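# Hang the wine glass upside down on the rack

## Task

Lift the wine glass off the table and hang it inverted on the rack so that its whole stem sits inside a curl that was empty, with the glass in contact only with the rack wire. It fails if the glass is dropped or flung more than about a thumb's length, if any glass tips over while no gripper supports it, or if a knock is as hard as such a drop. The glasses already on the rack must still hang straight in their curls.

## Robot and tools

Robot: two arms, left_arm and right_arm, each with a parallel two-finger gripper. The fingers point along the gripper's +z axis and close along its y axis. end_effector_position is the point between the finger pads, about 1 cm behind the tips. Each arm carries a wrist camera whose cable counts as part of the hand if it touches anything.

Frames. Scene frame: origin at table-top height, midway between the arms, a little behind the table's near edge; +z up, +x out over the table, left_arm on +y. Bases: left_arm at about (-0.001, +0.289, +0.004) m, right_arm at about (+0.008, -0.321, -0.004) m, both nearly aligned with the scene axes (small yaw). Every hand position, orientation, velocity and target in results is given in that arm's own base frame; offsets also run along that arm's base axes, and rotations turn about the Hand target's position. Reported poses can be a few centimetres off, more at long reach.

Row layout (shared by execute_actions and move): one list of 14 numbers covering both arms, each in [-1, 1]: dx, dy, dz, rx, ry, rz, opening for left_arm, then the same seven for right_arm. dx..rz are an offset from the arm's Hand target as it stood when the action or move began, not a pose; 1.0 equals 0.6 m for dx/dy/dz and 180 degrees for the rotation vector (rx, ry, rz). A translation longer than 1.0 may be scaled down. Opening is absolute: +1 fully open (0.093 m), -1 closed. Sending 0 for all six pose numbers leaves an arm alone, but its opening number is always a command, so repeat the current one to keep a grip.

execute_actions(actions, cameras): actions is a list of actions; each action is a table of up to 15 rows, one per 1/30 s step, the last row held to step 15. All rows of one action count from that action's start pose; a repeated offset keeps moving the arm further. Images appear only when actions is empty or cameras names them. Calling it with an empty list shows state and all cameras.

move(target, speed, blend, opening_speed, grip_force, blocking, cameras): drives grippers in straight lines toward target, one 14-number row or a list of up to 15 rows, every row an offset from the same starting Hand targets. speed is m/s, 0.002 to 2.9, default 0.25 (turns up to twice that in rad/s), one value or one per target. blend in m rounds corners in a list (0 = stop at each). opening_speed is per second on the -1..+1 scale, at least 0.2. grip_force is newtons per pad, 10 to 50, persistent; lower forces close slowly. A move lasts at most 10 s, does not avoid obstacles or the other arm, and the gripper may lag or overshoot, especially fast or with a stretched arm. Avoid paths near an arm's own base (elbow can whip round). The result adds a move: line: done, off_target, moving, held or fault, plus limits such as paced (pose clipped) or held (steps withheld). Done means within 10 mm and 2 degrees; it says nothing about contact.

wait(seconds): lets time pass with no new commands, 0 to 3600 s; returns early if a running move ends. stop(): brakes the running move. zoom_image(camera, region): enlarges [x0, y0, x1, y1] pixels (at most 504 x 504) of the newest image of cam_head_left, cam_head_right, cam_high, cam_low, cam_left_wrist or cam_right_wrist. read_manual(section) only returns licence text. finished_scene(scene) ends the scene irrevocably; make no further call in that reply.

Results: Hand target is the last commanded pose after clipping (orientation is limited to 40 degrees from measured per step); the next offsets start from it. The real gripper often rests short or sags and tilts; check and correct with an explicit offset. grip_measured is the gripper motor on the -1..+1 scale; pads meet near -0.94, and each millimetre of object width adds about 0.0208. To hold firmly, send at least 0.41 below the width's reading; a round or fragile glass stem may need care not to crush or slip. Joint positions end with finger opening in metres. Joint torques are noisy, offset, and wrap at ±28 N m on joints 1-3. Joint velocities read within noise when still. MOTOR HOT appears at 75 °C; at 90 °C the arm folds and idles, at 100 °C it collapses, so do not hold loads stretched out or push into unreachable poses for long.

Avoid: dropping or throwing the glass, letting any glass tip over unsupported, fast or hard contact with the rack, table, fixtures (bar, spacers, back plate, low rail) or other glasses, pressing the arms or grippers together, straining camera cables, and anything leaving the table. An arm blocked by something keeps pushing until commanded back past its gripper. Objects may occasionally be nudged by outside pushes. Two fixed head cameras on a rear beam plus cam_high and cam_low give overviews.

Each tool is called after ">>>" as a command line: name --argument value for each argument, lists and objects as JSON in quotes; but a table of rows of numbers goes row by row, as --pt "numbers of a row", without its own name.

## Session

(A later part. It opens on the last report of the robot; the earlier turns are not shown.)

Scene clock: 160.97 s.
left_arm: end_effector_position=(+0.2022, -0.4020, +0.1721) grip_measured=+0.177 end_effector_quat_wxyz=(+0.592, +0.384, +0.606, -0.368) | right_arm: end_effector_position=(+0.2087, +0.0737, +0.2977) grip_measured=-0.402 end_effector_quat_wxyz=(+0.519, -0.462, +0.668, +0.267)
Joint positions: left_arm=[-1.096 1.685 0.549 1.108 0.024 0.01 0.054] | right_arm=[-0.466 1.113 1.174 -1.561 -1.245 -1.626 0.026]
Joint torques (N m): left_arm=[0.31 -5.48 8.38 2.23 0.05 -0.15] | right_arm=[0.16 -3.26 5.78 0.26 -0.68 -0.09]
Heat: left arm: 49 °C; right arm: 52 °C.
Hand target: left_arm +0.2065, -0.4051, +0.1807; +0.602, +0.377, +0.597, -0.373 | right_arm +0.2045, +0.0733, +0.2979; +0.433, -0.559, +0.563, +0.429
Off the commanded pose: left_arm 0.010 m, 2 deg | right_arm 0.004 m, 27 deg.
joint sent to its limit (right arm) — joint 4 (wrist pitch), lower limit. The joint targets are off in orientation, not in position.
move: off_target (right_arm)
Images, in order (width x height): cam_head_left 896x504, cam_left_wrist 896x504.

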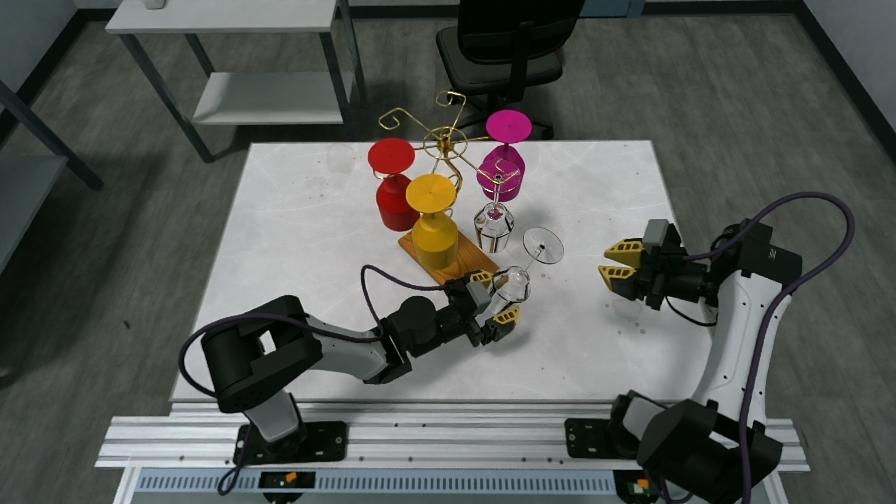

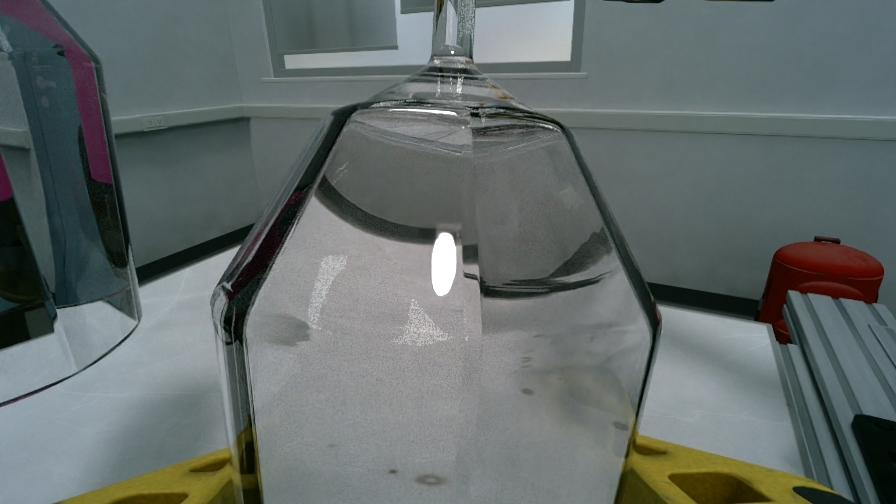

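>>> move --pt "0 0 0.06 -0.09 -0.044 0 -0.25 0 0 0 0 0 0 -0.4" --pt "-0.14 0.27 0.1 -0.09 -0.044 0 -0.25 0 0 0 0 0 0 -0.4" --speed 0.2 --blend 0.01 --cameras '["cam_left_wrist","cam_head_left","cam_low"]'

>>> zoom_image --camera "cam_low" --region '[360, 150, 500, 270]'

Scene clock: 165.33 s.
left_arm: end_effector_position=(+0.1230, -0.2480, +0.2387) grip_measured=+0.176 end_effector_quat_wxyz=(+0.681, +0.321, +0.505, -0.421) | right_arm: end_effector_position=(+0.2086, +0.0735, +0.2972) grip_measured=-0.402 end_effector_quat_wxyz=(+0.518, -0.463, +0.669, +0.266)
Joint positions: left_arm=[-1.096 0.715 -0.006 1.008 0.024 0.006 0.054] | right_arm=[-0.466 1.113 1.174 -1.561 -1.242 -1.626 0.026]
Joint torques (N m): left_arm=[0.57 -0.28 7.43 1.94 0.04 -0.24] | right_arm=[0.16 -3.21 5.86 0.28 -0.7 -0.09]
Heat: left arm: 48 °C; right arm: 51 °C.
Hand target: left_arm +0.1225, -0.2431, +0.2408; +0.689, +0.313, +0.496, -0.426 | right_arm +0.2045, +0.0733, +0.2979; +0.433, -0.559, +0.563, +0.429
Off the commanded pose: left_arm 0.005 m, 2 deg | right_arm 0.004 m, 27 deg.
joint sent to its limit (left arm) — joint 3 (elbow), lower limit, where the elbow is as bent as it goes. The joint targets still meet the commanded pose.
joint sent to its limit (right arm) — joint 4 (wrist pitch), lower limit. The joint targets are off in orientation, not in position.
move: done
Images, in order (width x height): cam_head_left 896x504, cam_low 896x504, cam_left_wrist 896x504.

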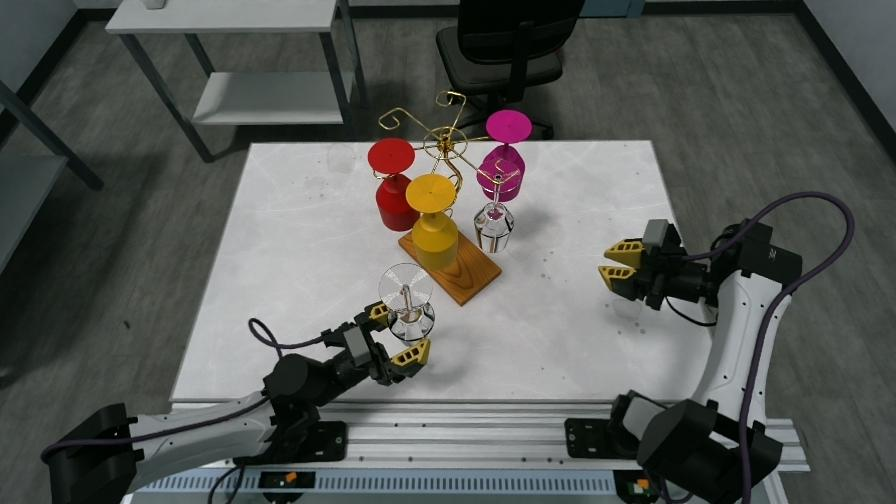

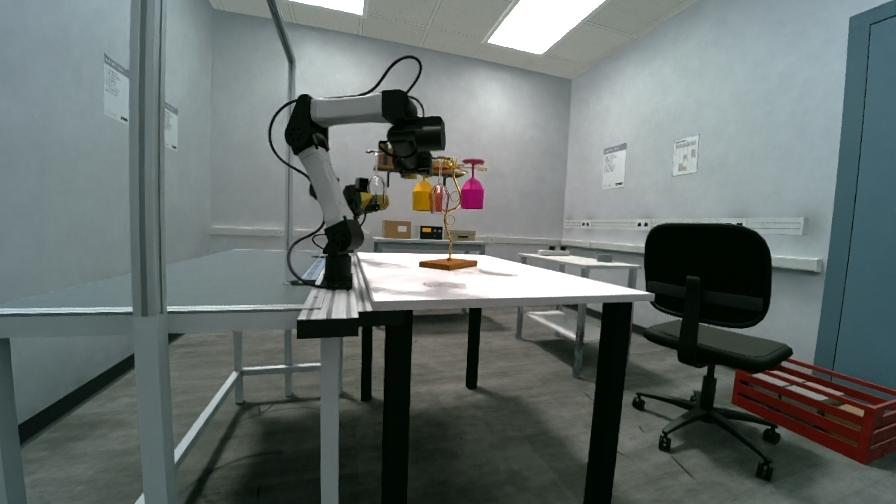

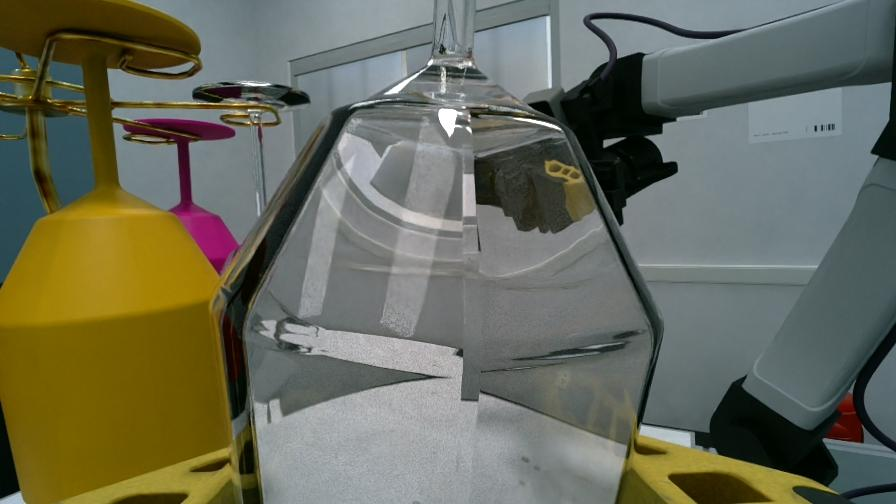

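Scaled by 3.600 from the camera's image (finer frame: 1280x720).

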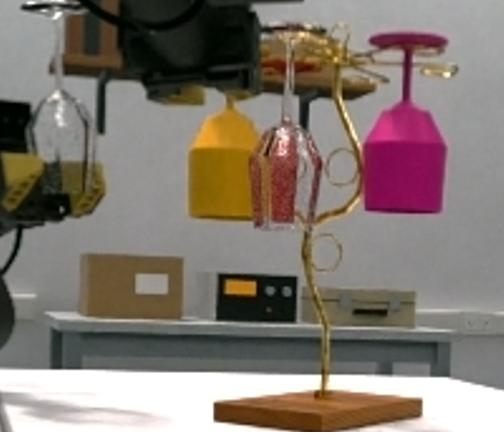

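>>> move --pt "0.2125 0.305 0 0 0 0.22 -0.25 0 0 0 0 0 0 -0.4" --pt "0.396 0.405 0.01 0 0 0.2 -0.25 0 0 0 0 0 0 -0.4" --pt "0.596 0.355 0.03 0 0 0 -0.25 0 0 0 0 0 0 -0.4" --pt "0.616 0.1 0.03 0 0 -0.05 -0.25 0 0 0 0 0 0 -0.4" --speed 0.22 --blend 0.03 --cameras '["cam_left_wrist","cam_head_left","cam_low","cam_high","cam_head_right"]'

>>> zoom_image --camera "cam_low" --region '[390, 130, 510, 250]'

>>> zoom_image --camera "cam_head_left" --region '[340, 50, 480, 170]'

>>> zoom_image --camera "cam_high" --region '[450, 80, 570, 200]'

Scene clock: 170.73 s.
left_arm: end_effector_position=(+0.4943, -0.1830, +0.2409) grip_measured=+0.176 end_effector_quat_wxyz=(+0.609, +0.335, +0.527, -0.488) | right_arm: end_effector_position=(+0.2086, +0.0735, +0.2972) grip_measured=-0.402 end_effector_quat_wxyz=(+0.518, -0.463, +0.669, +0.266)
Joint positions: left_arm=[-0.062 2.226 1.315 1.445 1.124 -0.599 0.054] | right_arm=[-0.466 1.113 1.174 -1.561 -1.242 -1.626 0.026]
Joint torques (N m): left_arm=[-0.5 -9.57 9.16 2.31 -0.67 -0.18] | right_arm=[0.14 -3.3 5.87 0.27 -0.7 -0.08]
Heat: left arm: 49 °C; right arm: 51 °C.
Hand target: left_arm +0.4921, -0.1831, +0.2588; +0.653, +0.351, +0.470, -0.479 | right_arm +0.2045, +0.0733, +0.2979; +0.433, -0.559, +0.563, +0.429
Off the commanded pose: left_arm 0.018 m, 9 deg | right_arm 0.004 m, 27 deg.
joint sent to its limit (left arm) — joint 4 (wrist pitch), upper limit. The joint targets still meet the commanded pose.
joint sent to its limit (right arm) — joint 4 (wrist pitch), lower limit. The joint targets are off in orientation, not in position.
move: off_target (left_arm)
Images, in order (width x height): cam_head_left 896x504, cam_head_right 896x504, cam_high 896x504, cam_low 896x504, cam_left_wrist 896x504.

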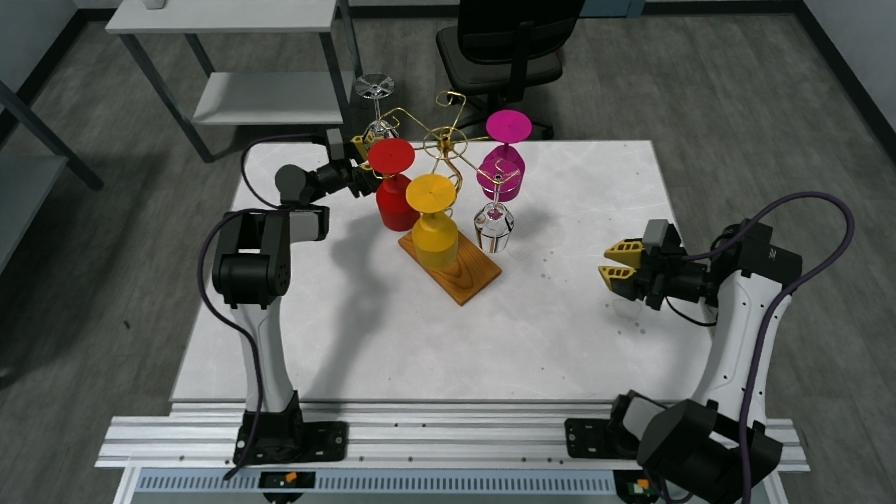

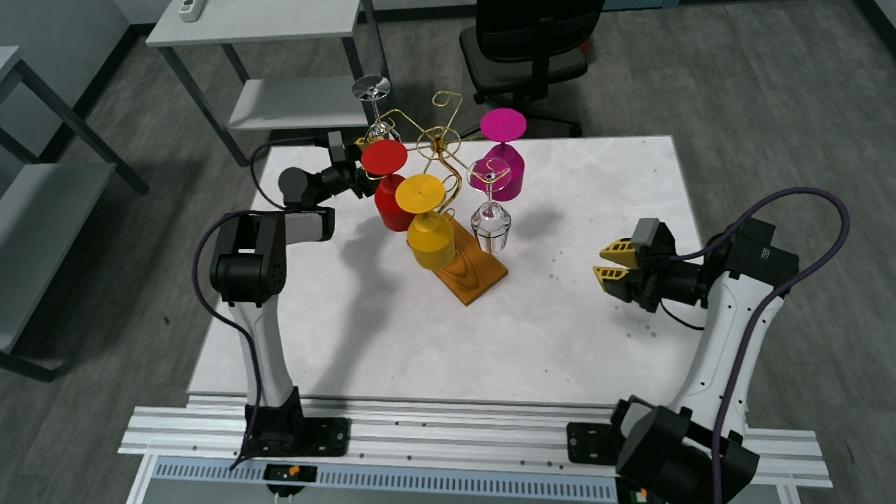

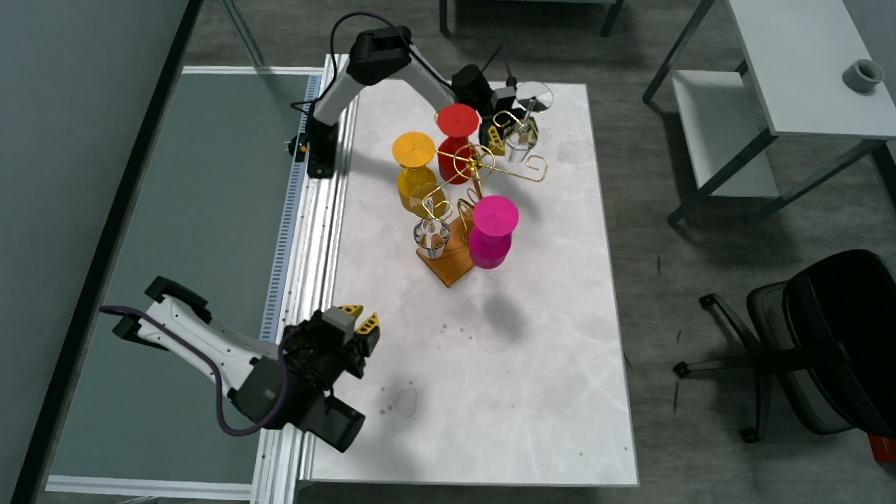

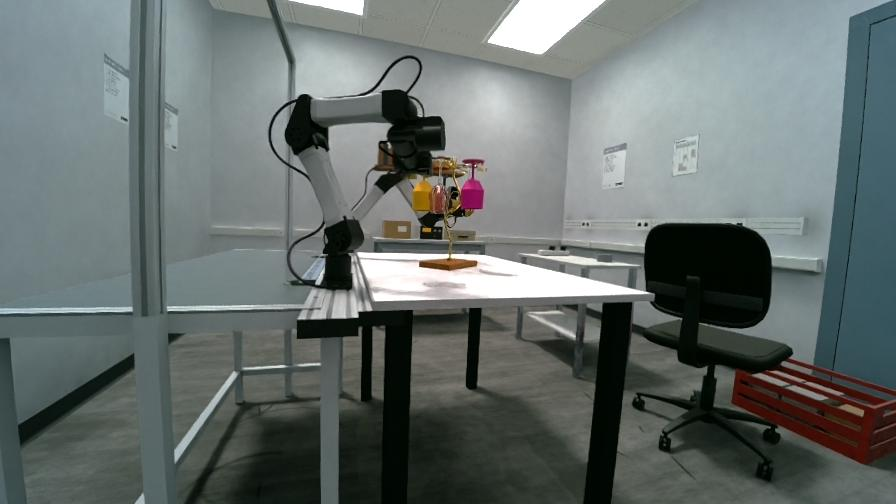

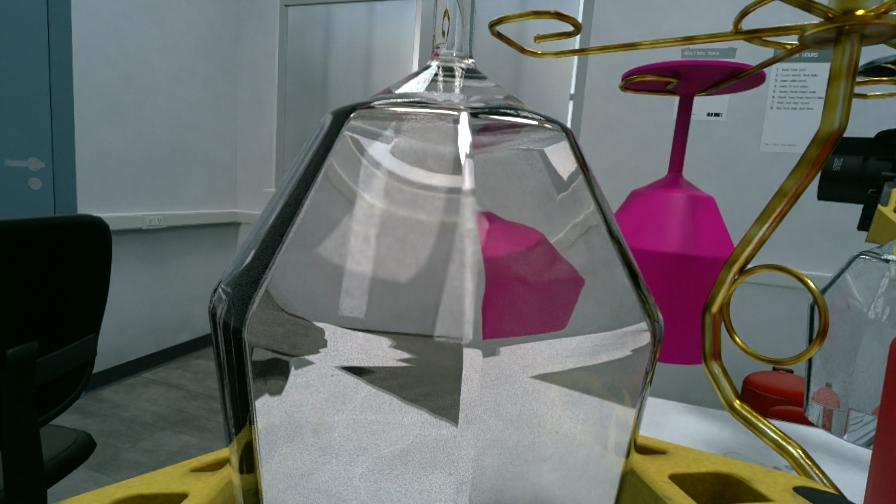

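Scaled by 4.200 from the camera's image (finer frame: 1280x720).

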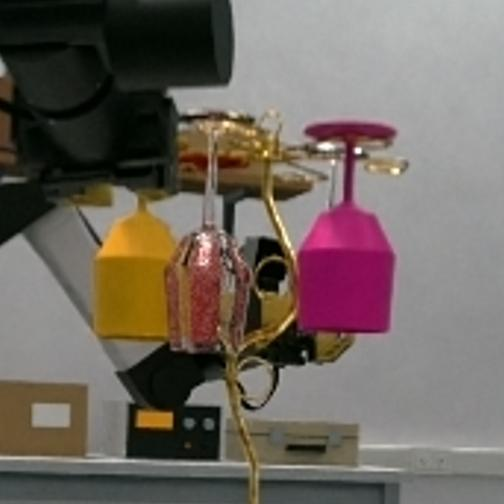

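Scaled by 3.600 from the camera's image (finer frame: 1280x720).

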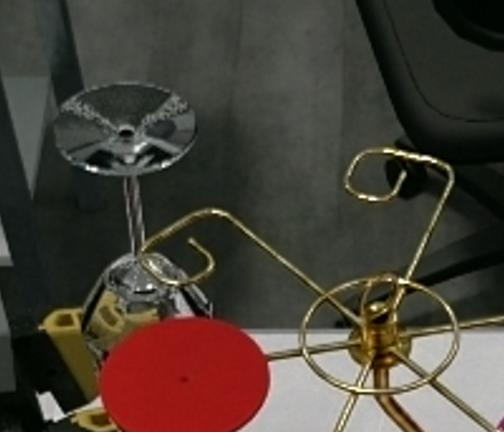

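Scaled by 4.200 from the camera's image (finer frame: 1280x720).

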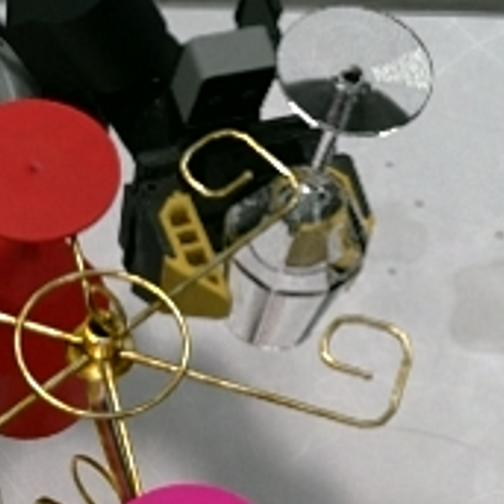

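>>> move --pt "0.003 -0.04 0 0 0 0 -0.25 0 0 0 0 0 0 -0.4" --pt "-0.012 -0.095 0 0 0 0 -0.25 0 0 0 0 0 0 -0.4" --speed 0.1 --cameras '["cam_head_left","cam_high","cam_head_right"]'

>>> zoom_image --camera "cam_head_left" --region '[370, 50, 490, 170]'

>>> zoom_image --camera "cam_high" --region '[450, 80, 570, 200]'

Scene clock: 173.10 s.
left_arm: end_effector_position=(+0.4879, -0.2413, +0.2450) grip_measured=+0.176 end_effector_quat_wxyz=(+0.626, +0.344, +0.497, -0.492) | right_arm: end_effector_position=(+0.2086, +0.0735, +0.2972) grip_measured=-0.402 end_effector_quat_wxyz=(+0.518, -0.463, +0.669, +0.266)
Joint positions: left_arm=[-0.194 2.255 1.347 1.442 1.014 -0.525 0.054] | right_arm=[-0.466 1.113 1.174 -1.561 -1.242 -1.626 0.026]
Joint torques (N m): left_arm=[-0.58 -11.43 7.16 1.82 -0.61 -0.02] | right_arm=[0.18 -3.26 5.85 0.26 -0.7 -0.12]
Heat: left arm: 50 °C; right arm: 51 °C.
Hand target: left_arm +0.4849, -0.2401, +0.2589; +0.653, +0.351, +0.470, -0.479 | right_arm +0.2045, +0.0733, +0.2979; +0.433, -0.559, +0.563, +0.429
Off the commanded pose: left_arm 0.014 m, 5 deg | right_arm 0.004 m, 27 deg.
joint sent to its limit (right arm) — joint 4 (wrist pitch), lower limit. The joint targets are off in orientation, not in position.
move: off_target (left_arm)
Images, in order (width x height): cam_head_left 896x504, cam_head_right 896x504, cam_high 896x504.

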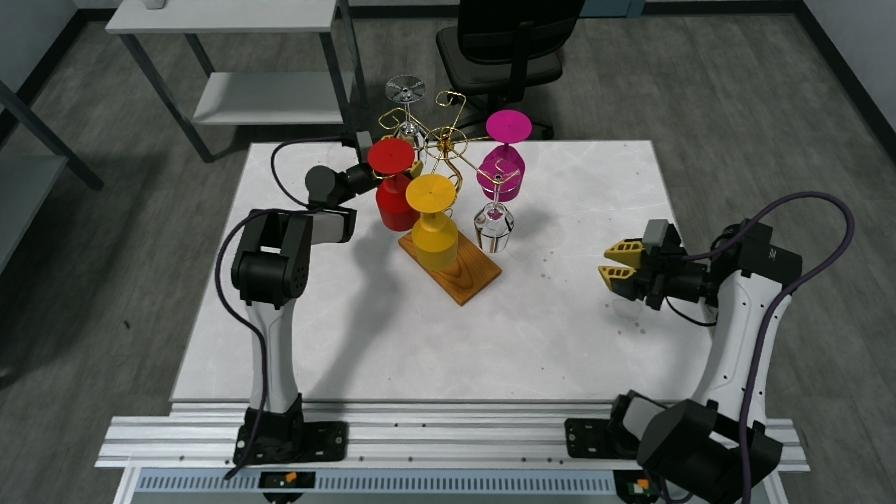

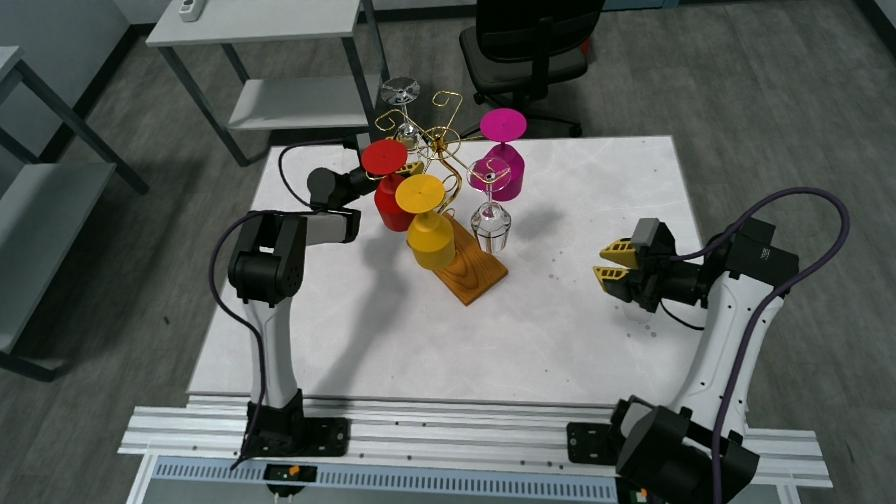

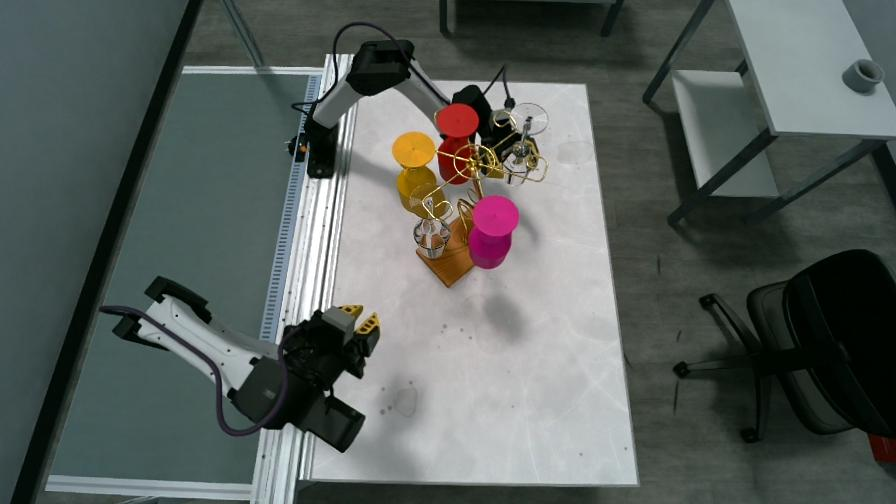

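Scaled by 4.200 from the camera's image (finer frame: 1280x720).

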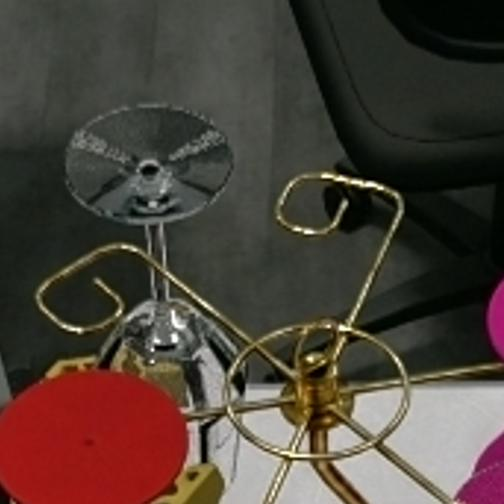

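Scaled by 4.200 from the camera's image (finer frame: 1280x720).

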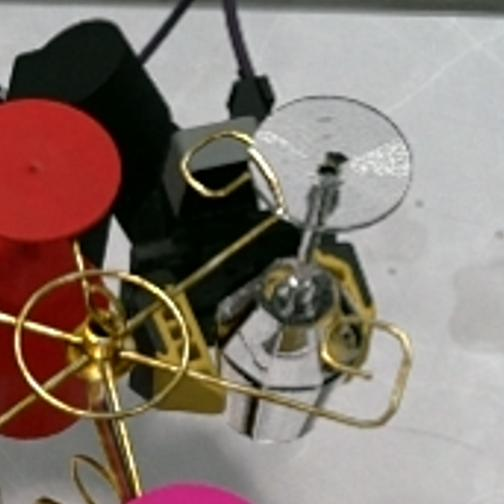

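>>> move --pt "-0.025 -0.04 0 0 0 0 -0.25 0 0 0 0 0 0 -0.4" --pt "-0.026 -0.072 0 0 0 0 -0.25 0 0 0 0 0 0 -0.4" --pt "-0.0235 -0.109 0 0 0 0 -0.25 0 0 0 0 0 0 -0.4" --speed 0.08 --blend 0.003 --cameras '["cam_head_left","cam_high"]'

>>> zoom_image --camera "cam_head_left" --region '[370, 50, 490, 170]'

>>> zoom_image --camera "cam_high" --region '[450, 80, 570, 200]'

Scene clock: 175.10 s.
left_arm: end_effector_position=(+0.4700, -0.3040, +0.2356) grip_measured=+0.176 end_effector_quat_wxyz=(+0.631, +0.348, +0.492, -0.488) | right_arm: end_effector_position=(+0.2086, +0.0735, +0.2972) grip_measured=-0.402 end_effector_quat_wxyz=(+0.518, -0.463, +0.669, +0.266)
Joint positions: left_arm=[-0.339 2.255 1.325 1.378 0.884 -0.398 0.054] | right_arm=[-0.466 1.113 1.174 -1.561 -1.242 -1.626 0.026]
Joint torques (N m): left_arm=[-0.84 -12.71 9.35 1.51 -0.56 -0.03] | right_arm=[0.14 -3.3 5.93 0.27 -0.72 -0.11]
Heat: left arm: 51 °C; right arm: 50 °C.
Hand target: left_arm +0.4708, -0.3055, +0.2588; +0.653, +0.351, +0.470, -0.479 | right_arm +0.2045, +0.0733, +0.2979; +0.433, -0.559, +0.563, +0.429
Off the commanded pose: left_arm 0.023 m, 4 deg | right_arm 0.004 m, 27 deg.
joint sent to its limit (right arm) — joint 4 (wrist pitch), lower limit. The joint targets are off in orientation, not in position.
move: off_target (left_arm)

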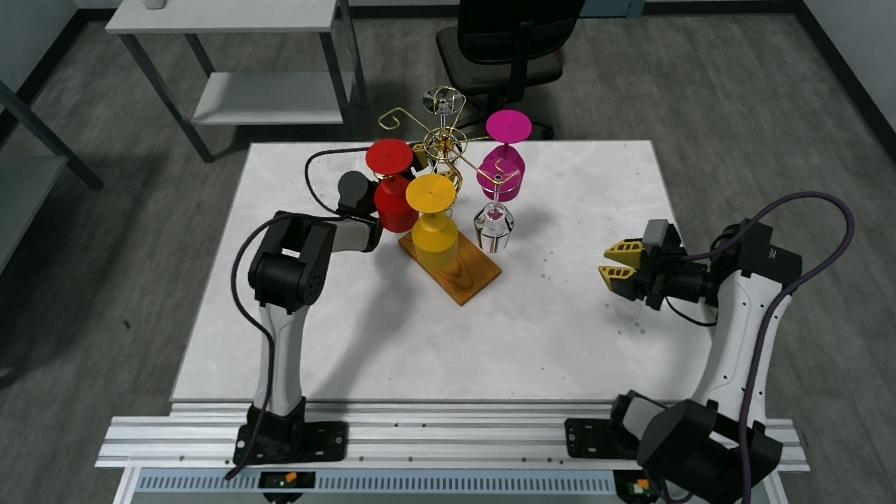

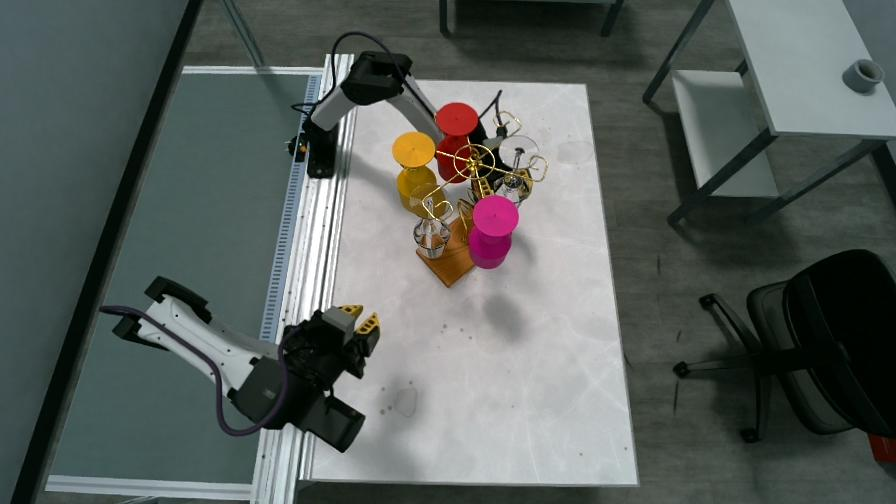

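Scaled by 4.200 from the camera's image (finer frame: 1280x720).

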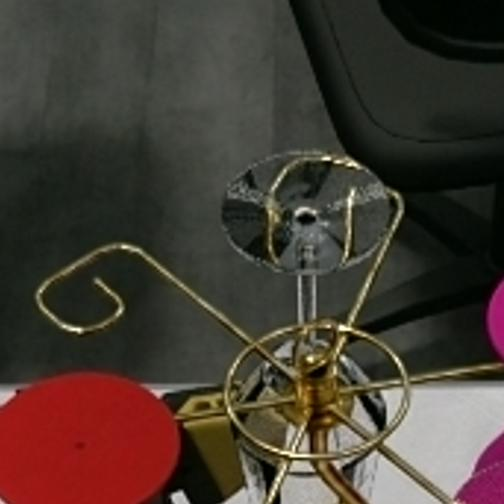

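Scaled by 4.200 from the camera's image (finer frame: 1280x720).

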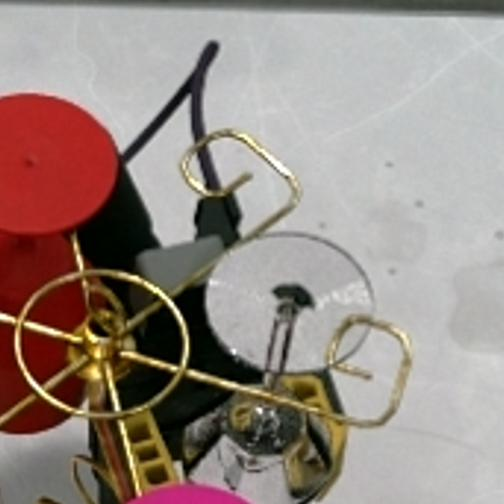

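>>> move --pt "0.005 -0.022 0.005 0 0 -0.025 -0.25 0 0 0 0 0 0 -0.4" --pt "0.031 -0.033 0.005 0 0 -0.05 -0.25 0 0 0 0 0 0 -0.4" --speed 0.06 --cameras '["cam_head_left","cam_high","cam_head_right"]'

>>> zoom_image --camera "cam_head_left" --region '[410, 70, 490, 150]'

>>> zoom_image --camera "cam_high" --region '[450, 80, 570, 200]'

>>> zoom_image --camera "cam_head_right" --region '[400, 70, 480, 150]'

Scene clock: 177.93 s.
left_arm: end_effector_position=(+0.4852, -0.3269, +0.2591) grip_measured=+0.176 end_effector_quat_wxyz=(+0.608, +0.387, +0.447, -0.530) | right_arm: end_effector_position=(+0.2086, +0.0735, +0.2972) grip_measured=-0.402 end_effector_quat_wxyz=(+0.518, -0.463, +0.669, +0.266)
Joint positions: left_arm=[-0.348 2.39 1.623 1.36 1.001 -0.521 0.054] | right_arm=[-0.466 1.113 1.174 -1.561 -1.242 -1.626 0.026]
Joint torques (N m): left_arm=[0.25 -10.92 9.74 1.29 -0.45 -0.24] | right_arm=[0.18 -3.22 5.82 0.26 -0.7 -0.11]
Heat: left arm: 53 °C; right arm: 50 °C.
Hand target: left_arm +0.4895, -0.3252, +0.2618; +0.614, +0.387, +0.441, -0.529 | right_arm +0.2045, +0.0733, +0.2979; +0.433, -0.559, +0.563, +0.429
Off the commanded pose: left_arm 0.005 m, 1 deg | right_arm 0.004 m, 27 deg.
joint sent to its limit (right arm) — joint 4 (wrist pitch), lower limit. The joint targets are off in orientation, not in position.
move: done
Images, in order (width x height): cam_head_left 896x504, cam_head_right 896x504, cam_high 896x504.

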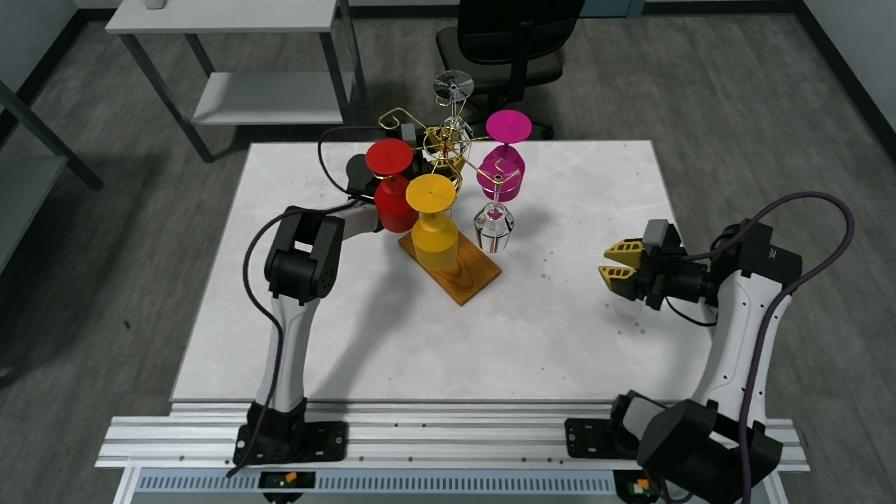

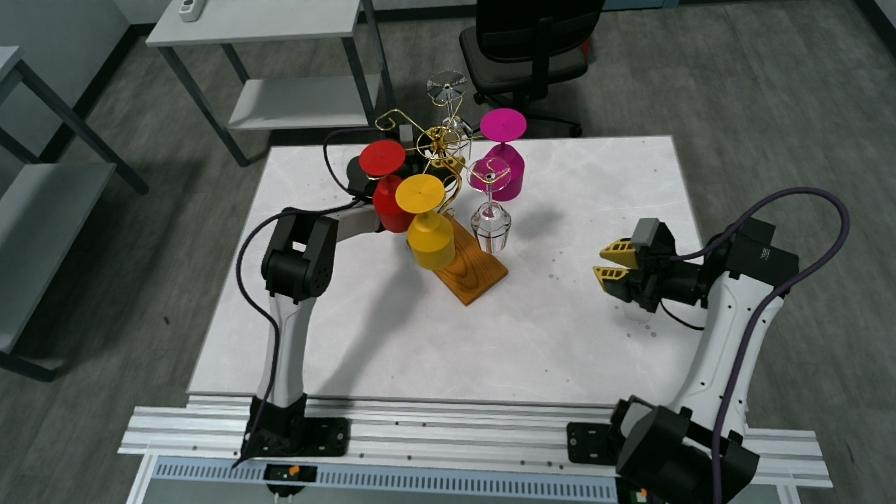

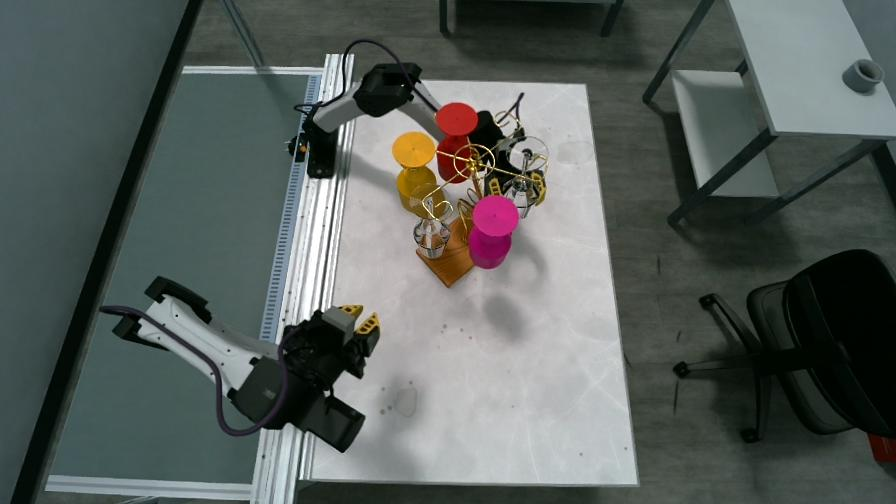

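Scaled by 6.300 from the camera's image (finer frame: 1280x720).

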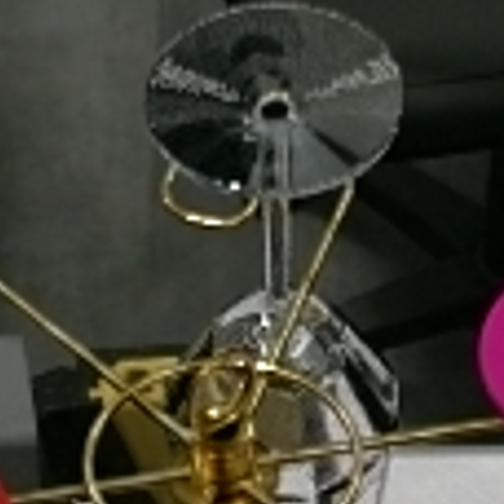

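Scaled by 4.200 from the camera's image (finer frame: 1280x720).

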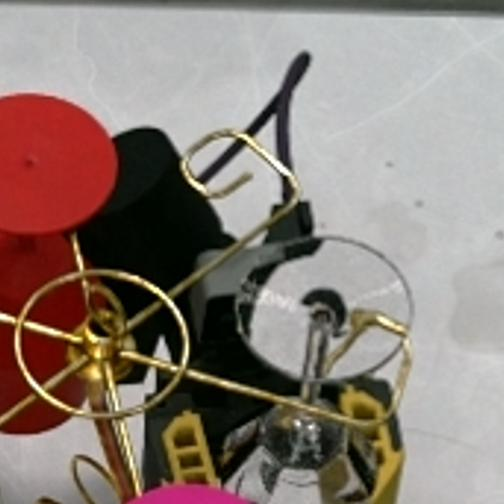

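Scaled by 6.300 from the camera's image (finer frame: 1280x720).

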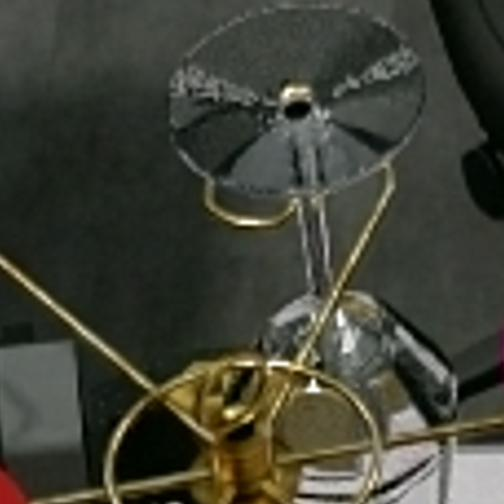

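>>> move --target '[0.02,-0.008,-0.02,0,0,0,-0.25,0,0,0,0,0,0,-0.4]' --speed 0.05 --cameras '["cam_head_left","cam_high","cam_left_wrist","cam_low"]'

>>> zoom_image --camera "cam_head_left" --region '[410, 70, 490, 150]'

>>> zoom_image --camera "cam_high" --region '[480, 110, 560, 190]'

>>> zoom_image --camera "cam_low" --region '[430, 140, 500, 210]'

Scene clock: 179.40 s.
left_arm: end_effector_position=(+0.4973, -0.3314, +0.2473) grip_measured=+0.176 end_effector_quat_wxyz=(+0.608, +0.387, +0.447, -0.530) | right_arm: end_effector_position=(+0.2086, +0.0735, +0.2972) grip_measured=-0.402 end_effector_quat_wxyz=(+0.518, -0.463, +0.669, +0.266)
Joint positions: left_arm=[-0.348 2.459 1.701 1.352 1.002 -0.521 0.054] | right_arm=[-0.466 1.113 1.174 -1.561 -1.242 -1.626 0.026]
Joint torques (N m): left_arm=[0.21 -11.48 9.76 1.25 -0.43 -0.19] | right_arm=[0.16 -3.23 5.87 0.27 -0.7 -0.11]
Heat: left arm: 53 °C; right arm: 50 °C.
Hand target: left_arm +0.5015, -0.3300, +0.2498; +0.614, +0.387, +0.441, -0.529 | right_arm +0.2045, +0.0733, +0.2979; +0.433, -0.559, +0.563, +0.429
Off the commanded pose: left_arm 0.005 m, 1 deg | right_arm 0.004 m, 27 deg.
joint sent to its limit (right arm) — joint 4 (wrist pitch), lower limit. The joint targets are off in orientation, not in position.
move: done
Images, in order (width x height): cam_head_left 896x504, cam_high 896x504, cam_low 896x504, cam_left_wrist 896x504.

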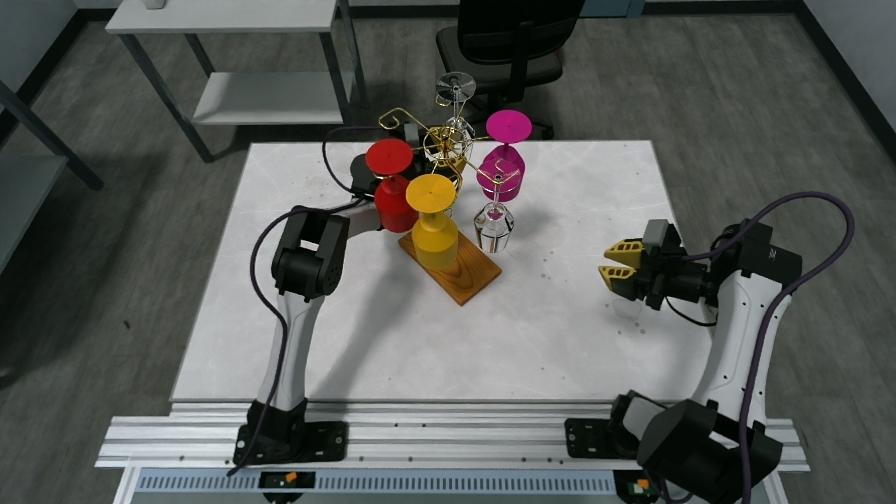

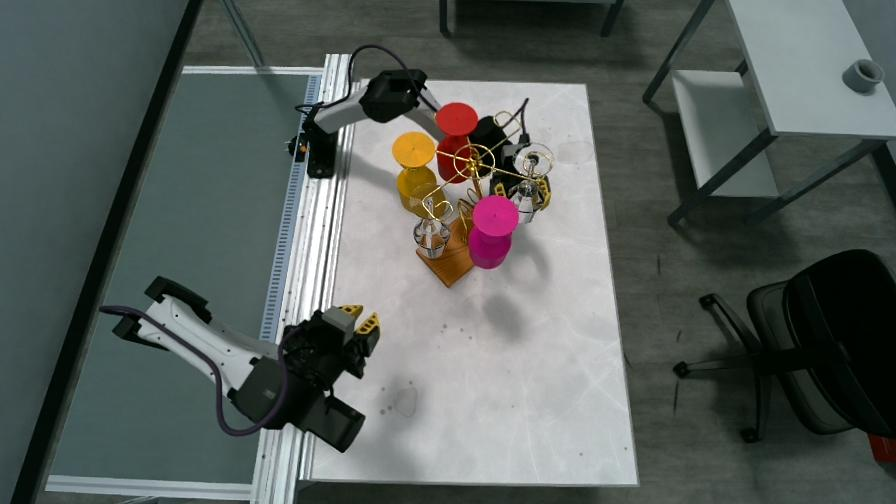

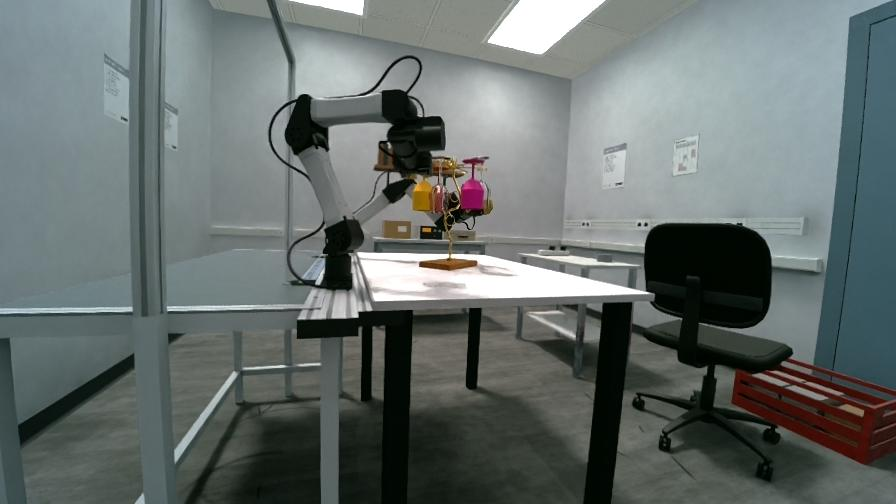

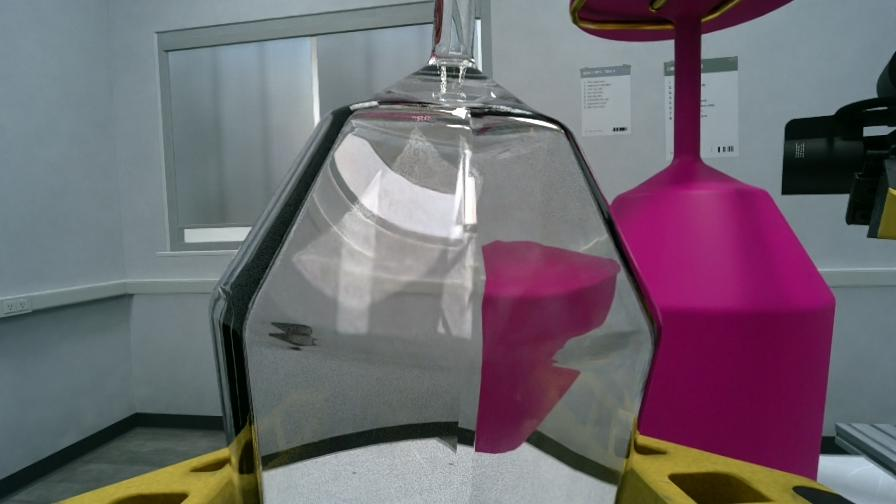

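Scaled by 6.300 from the camera's image (finer frame: 1280x720).

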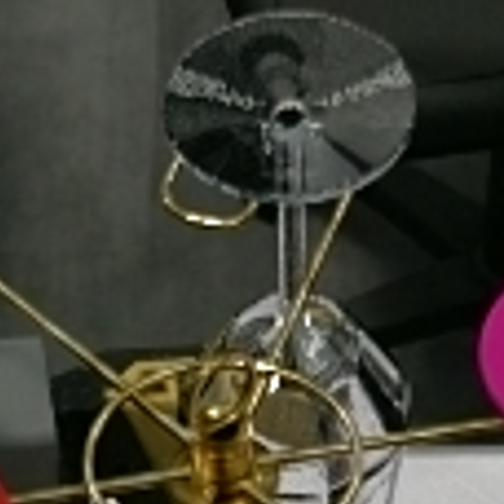

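Scaled by 6.300 from the camera's image (finer frame: 1280x720).

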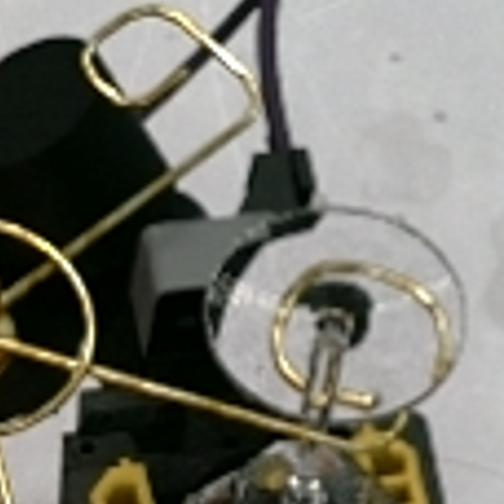

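Scaled by 7.200 from the camera's image (finer frame: 1280x720).

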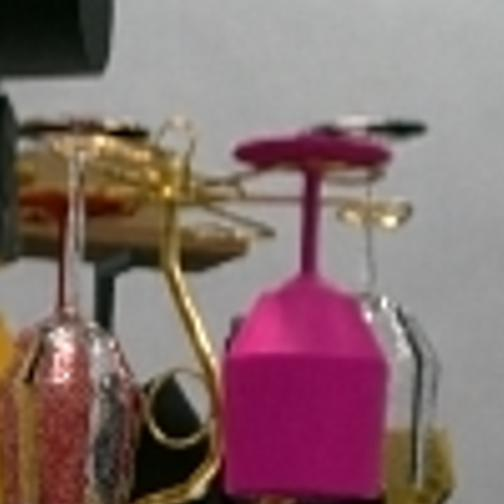

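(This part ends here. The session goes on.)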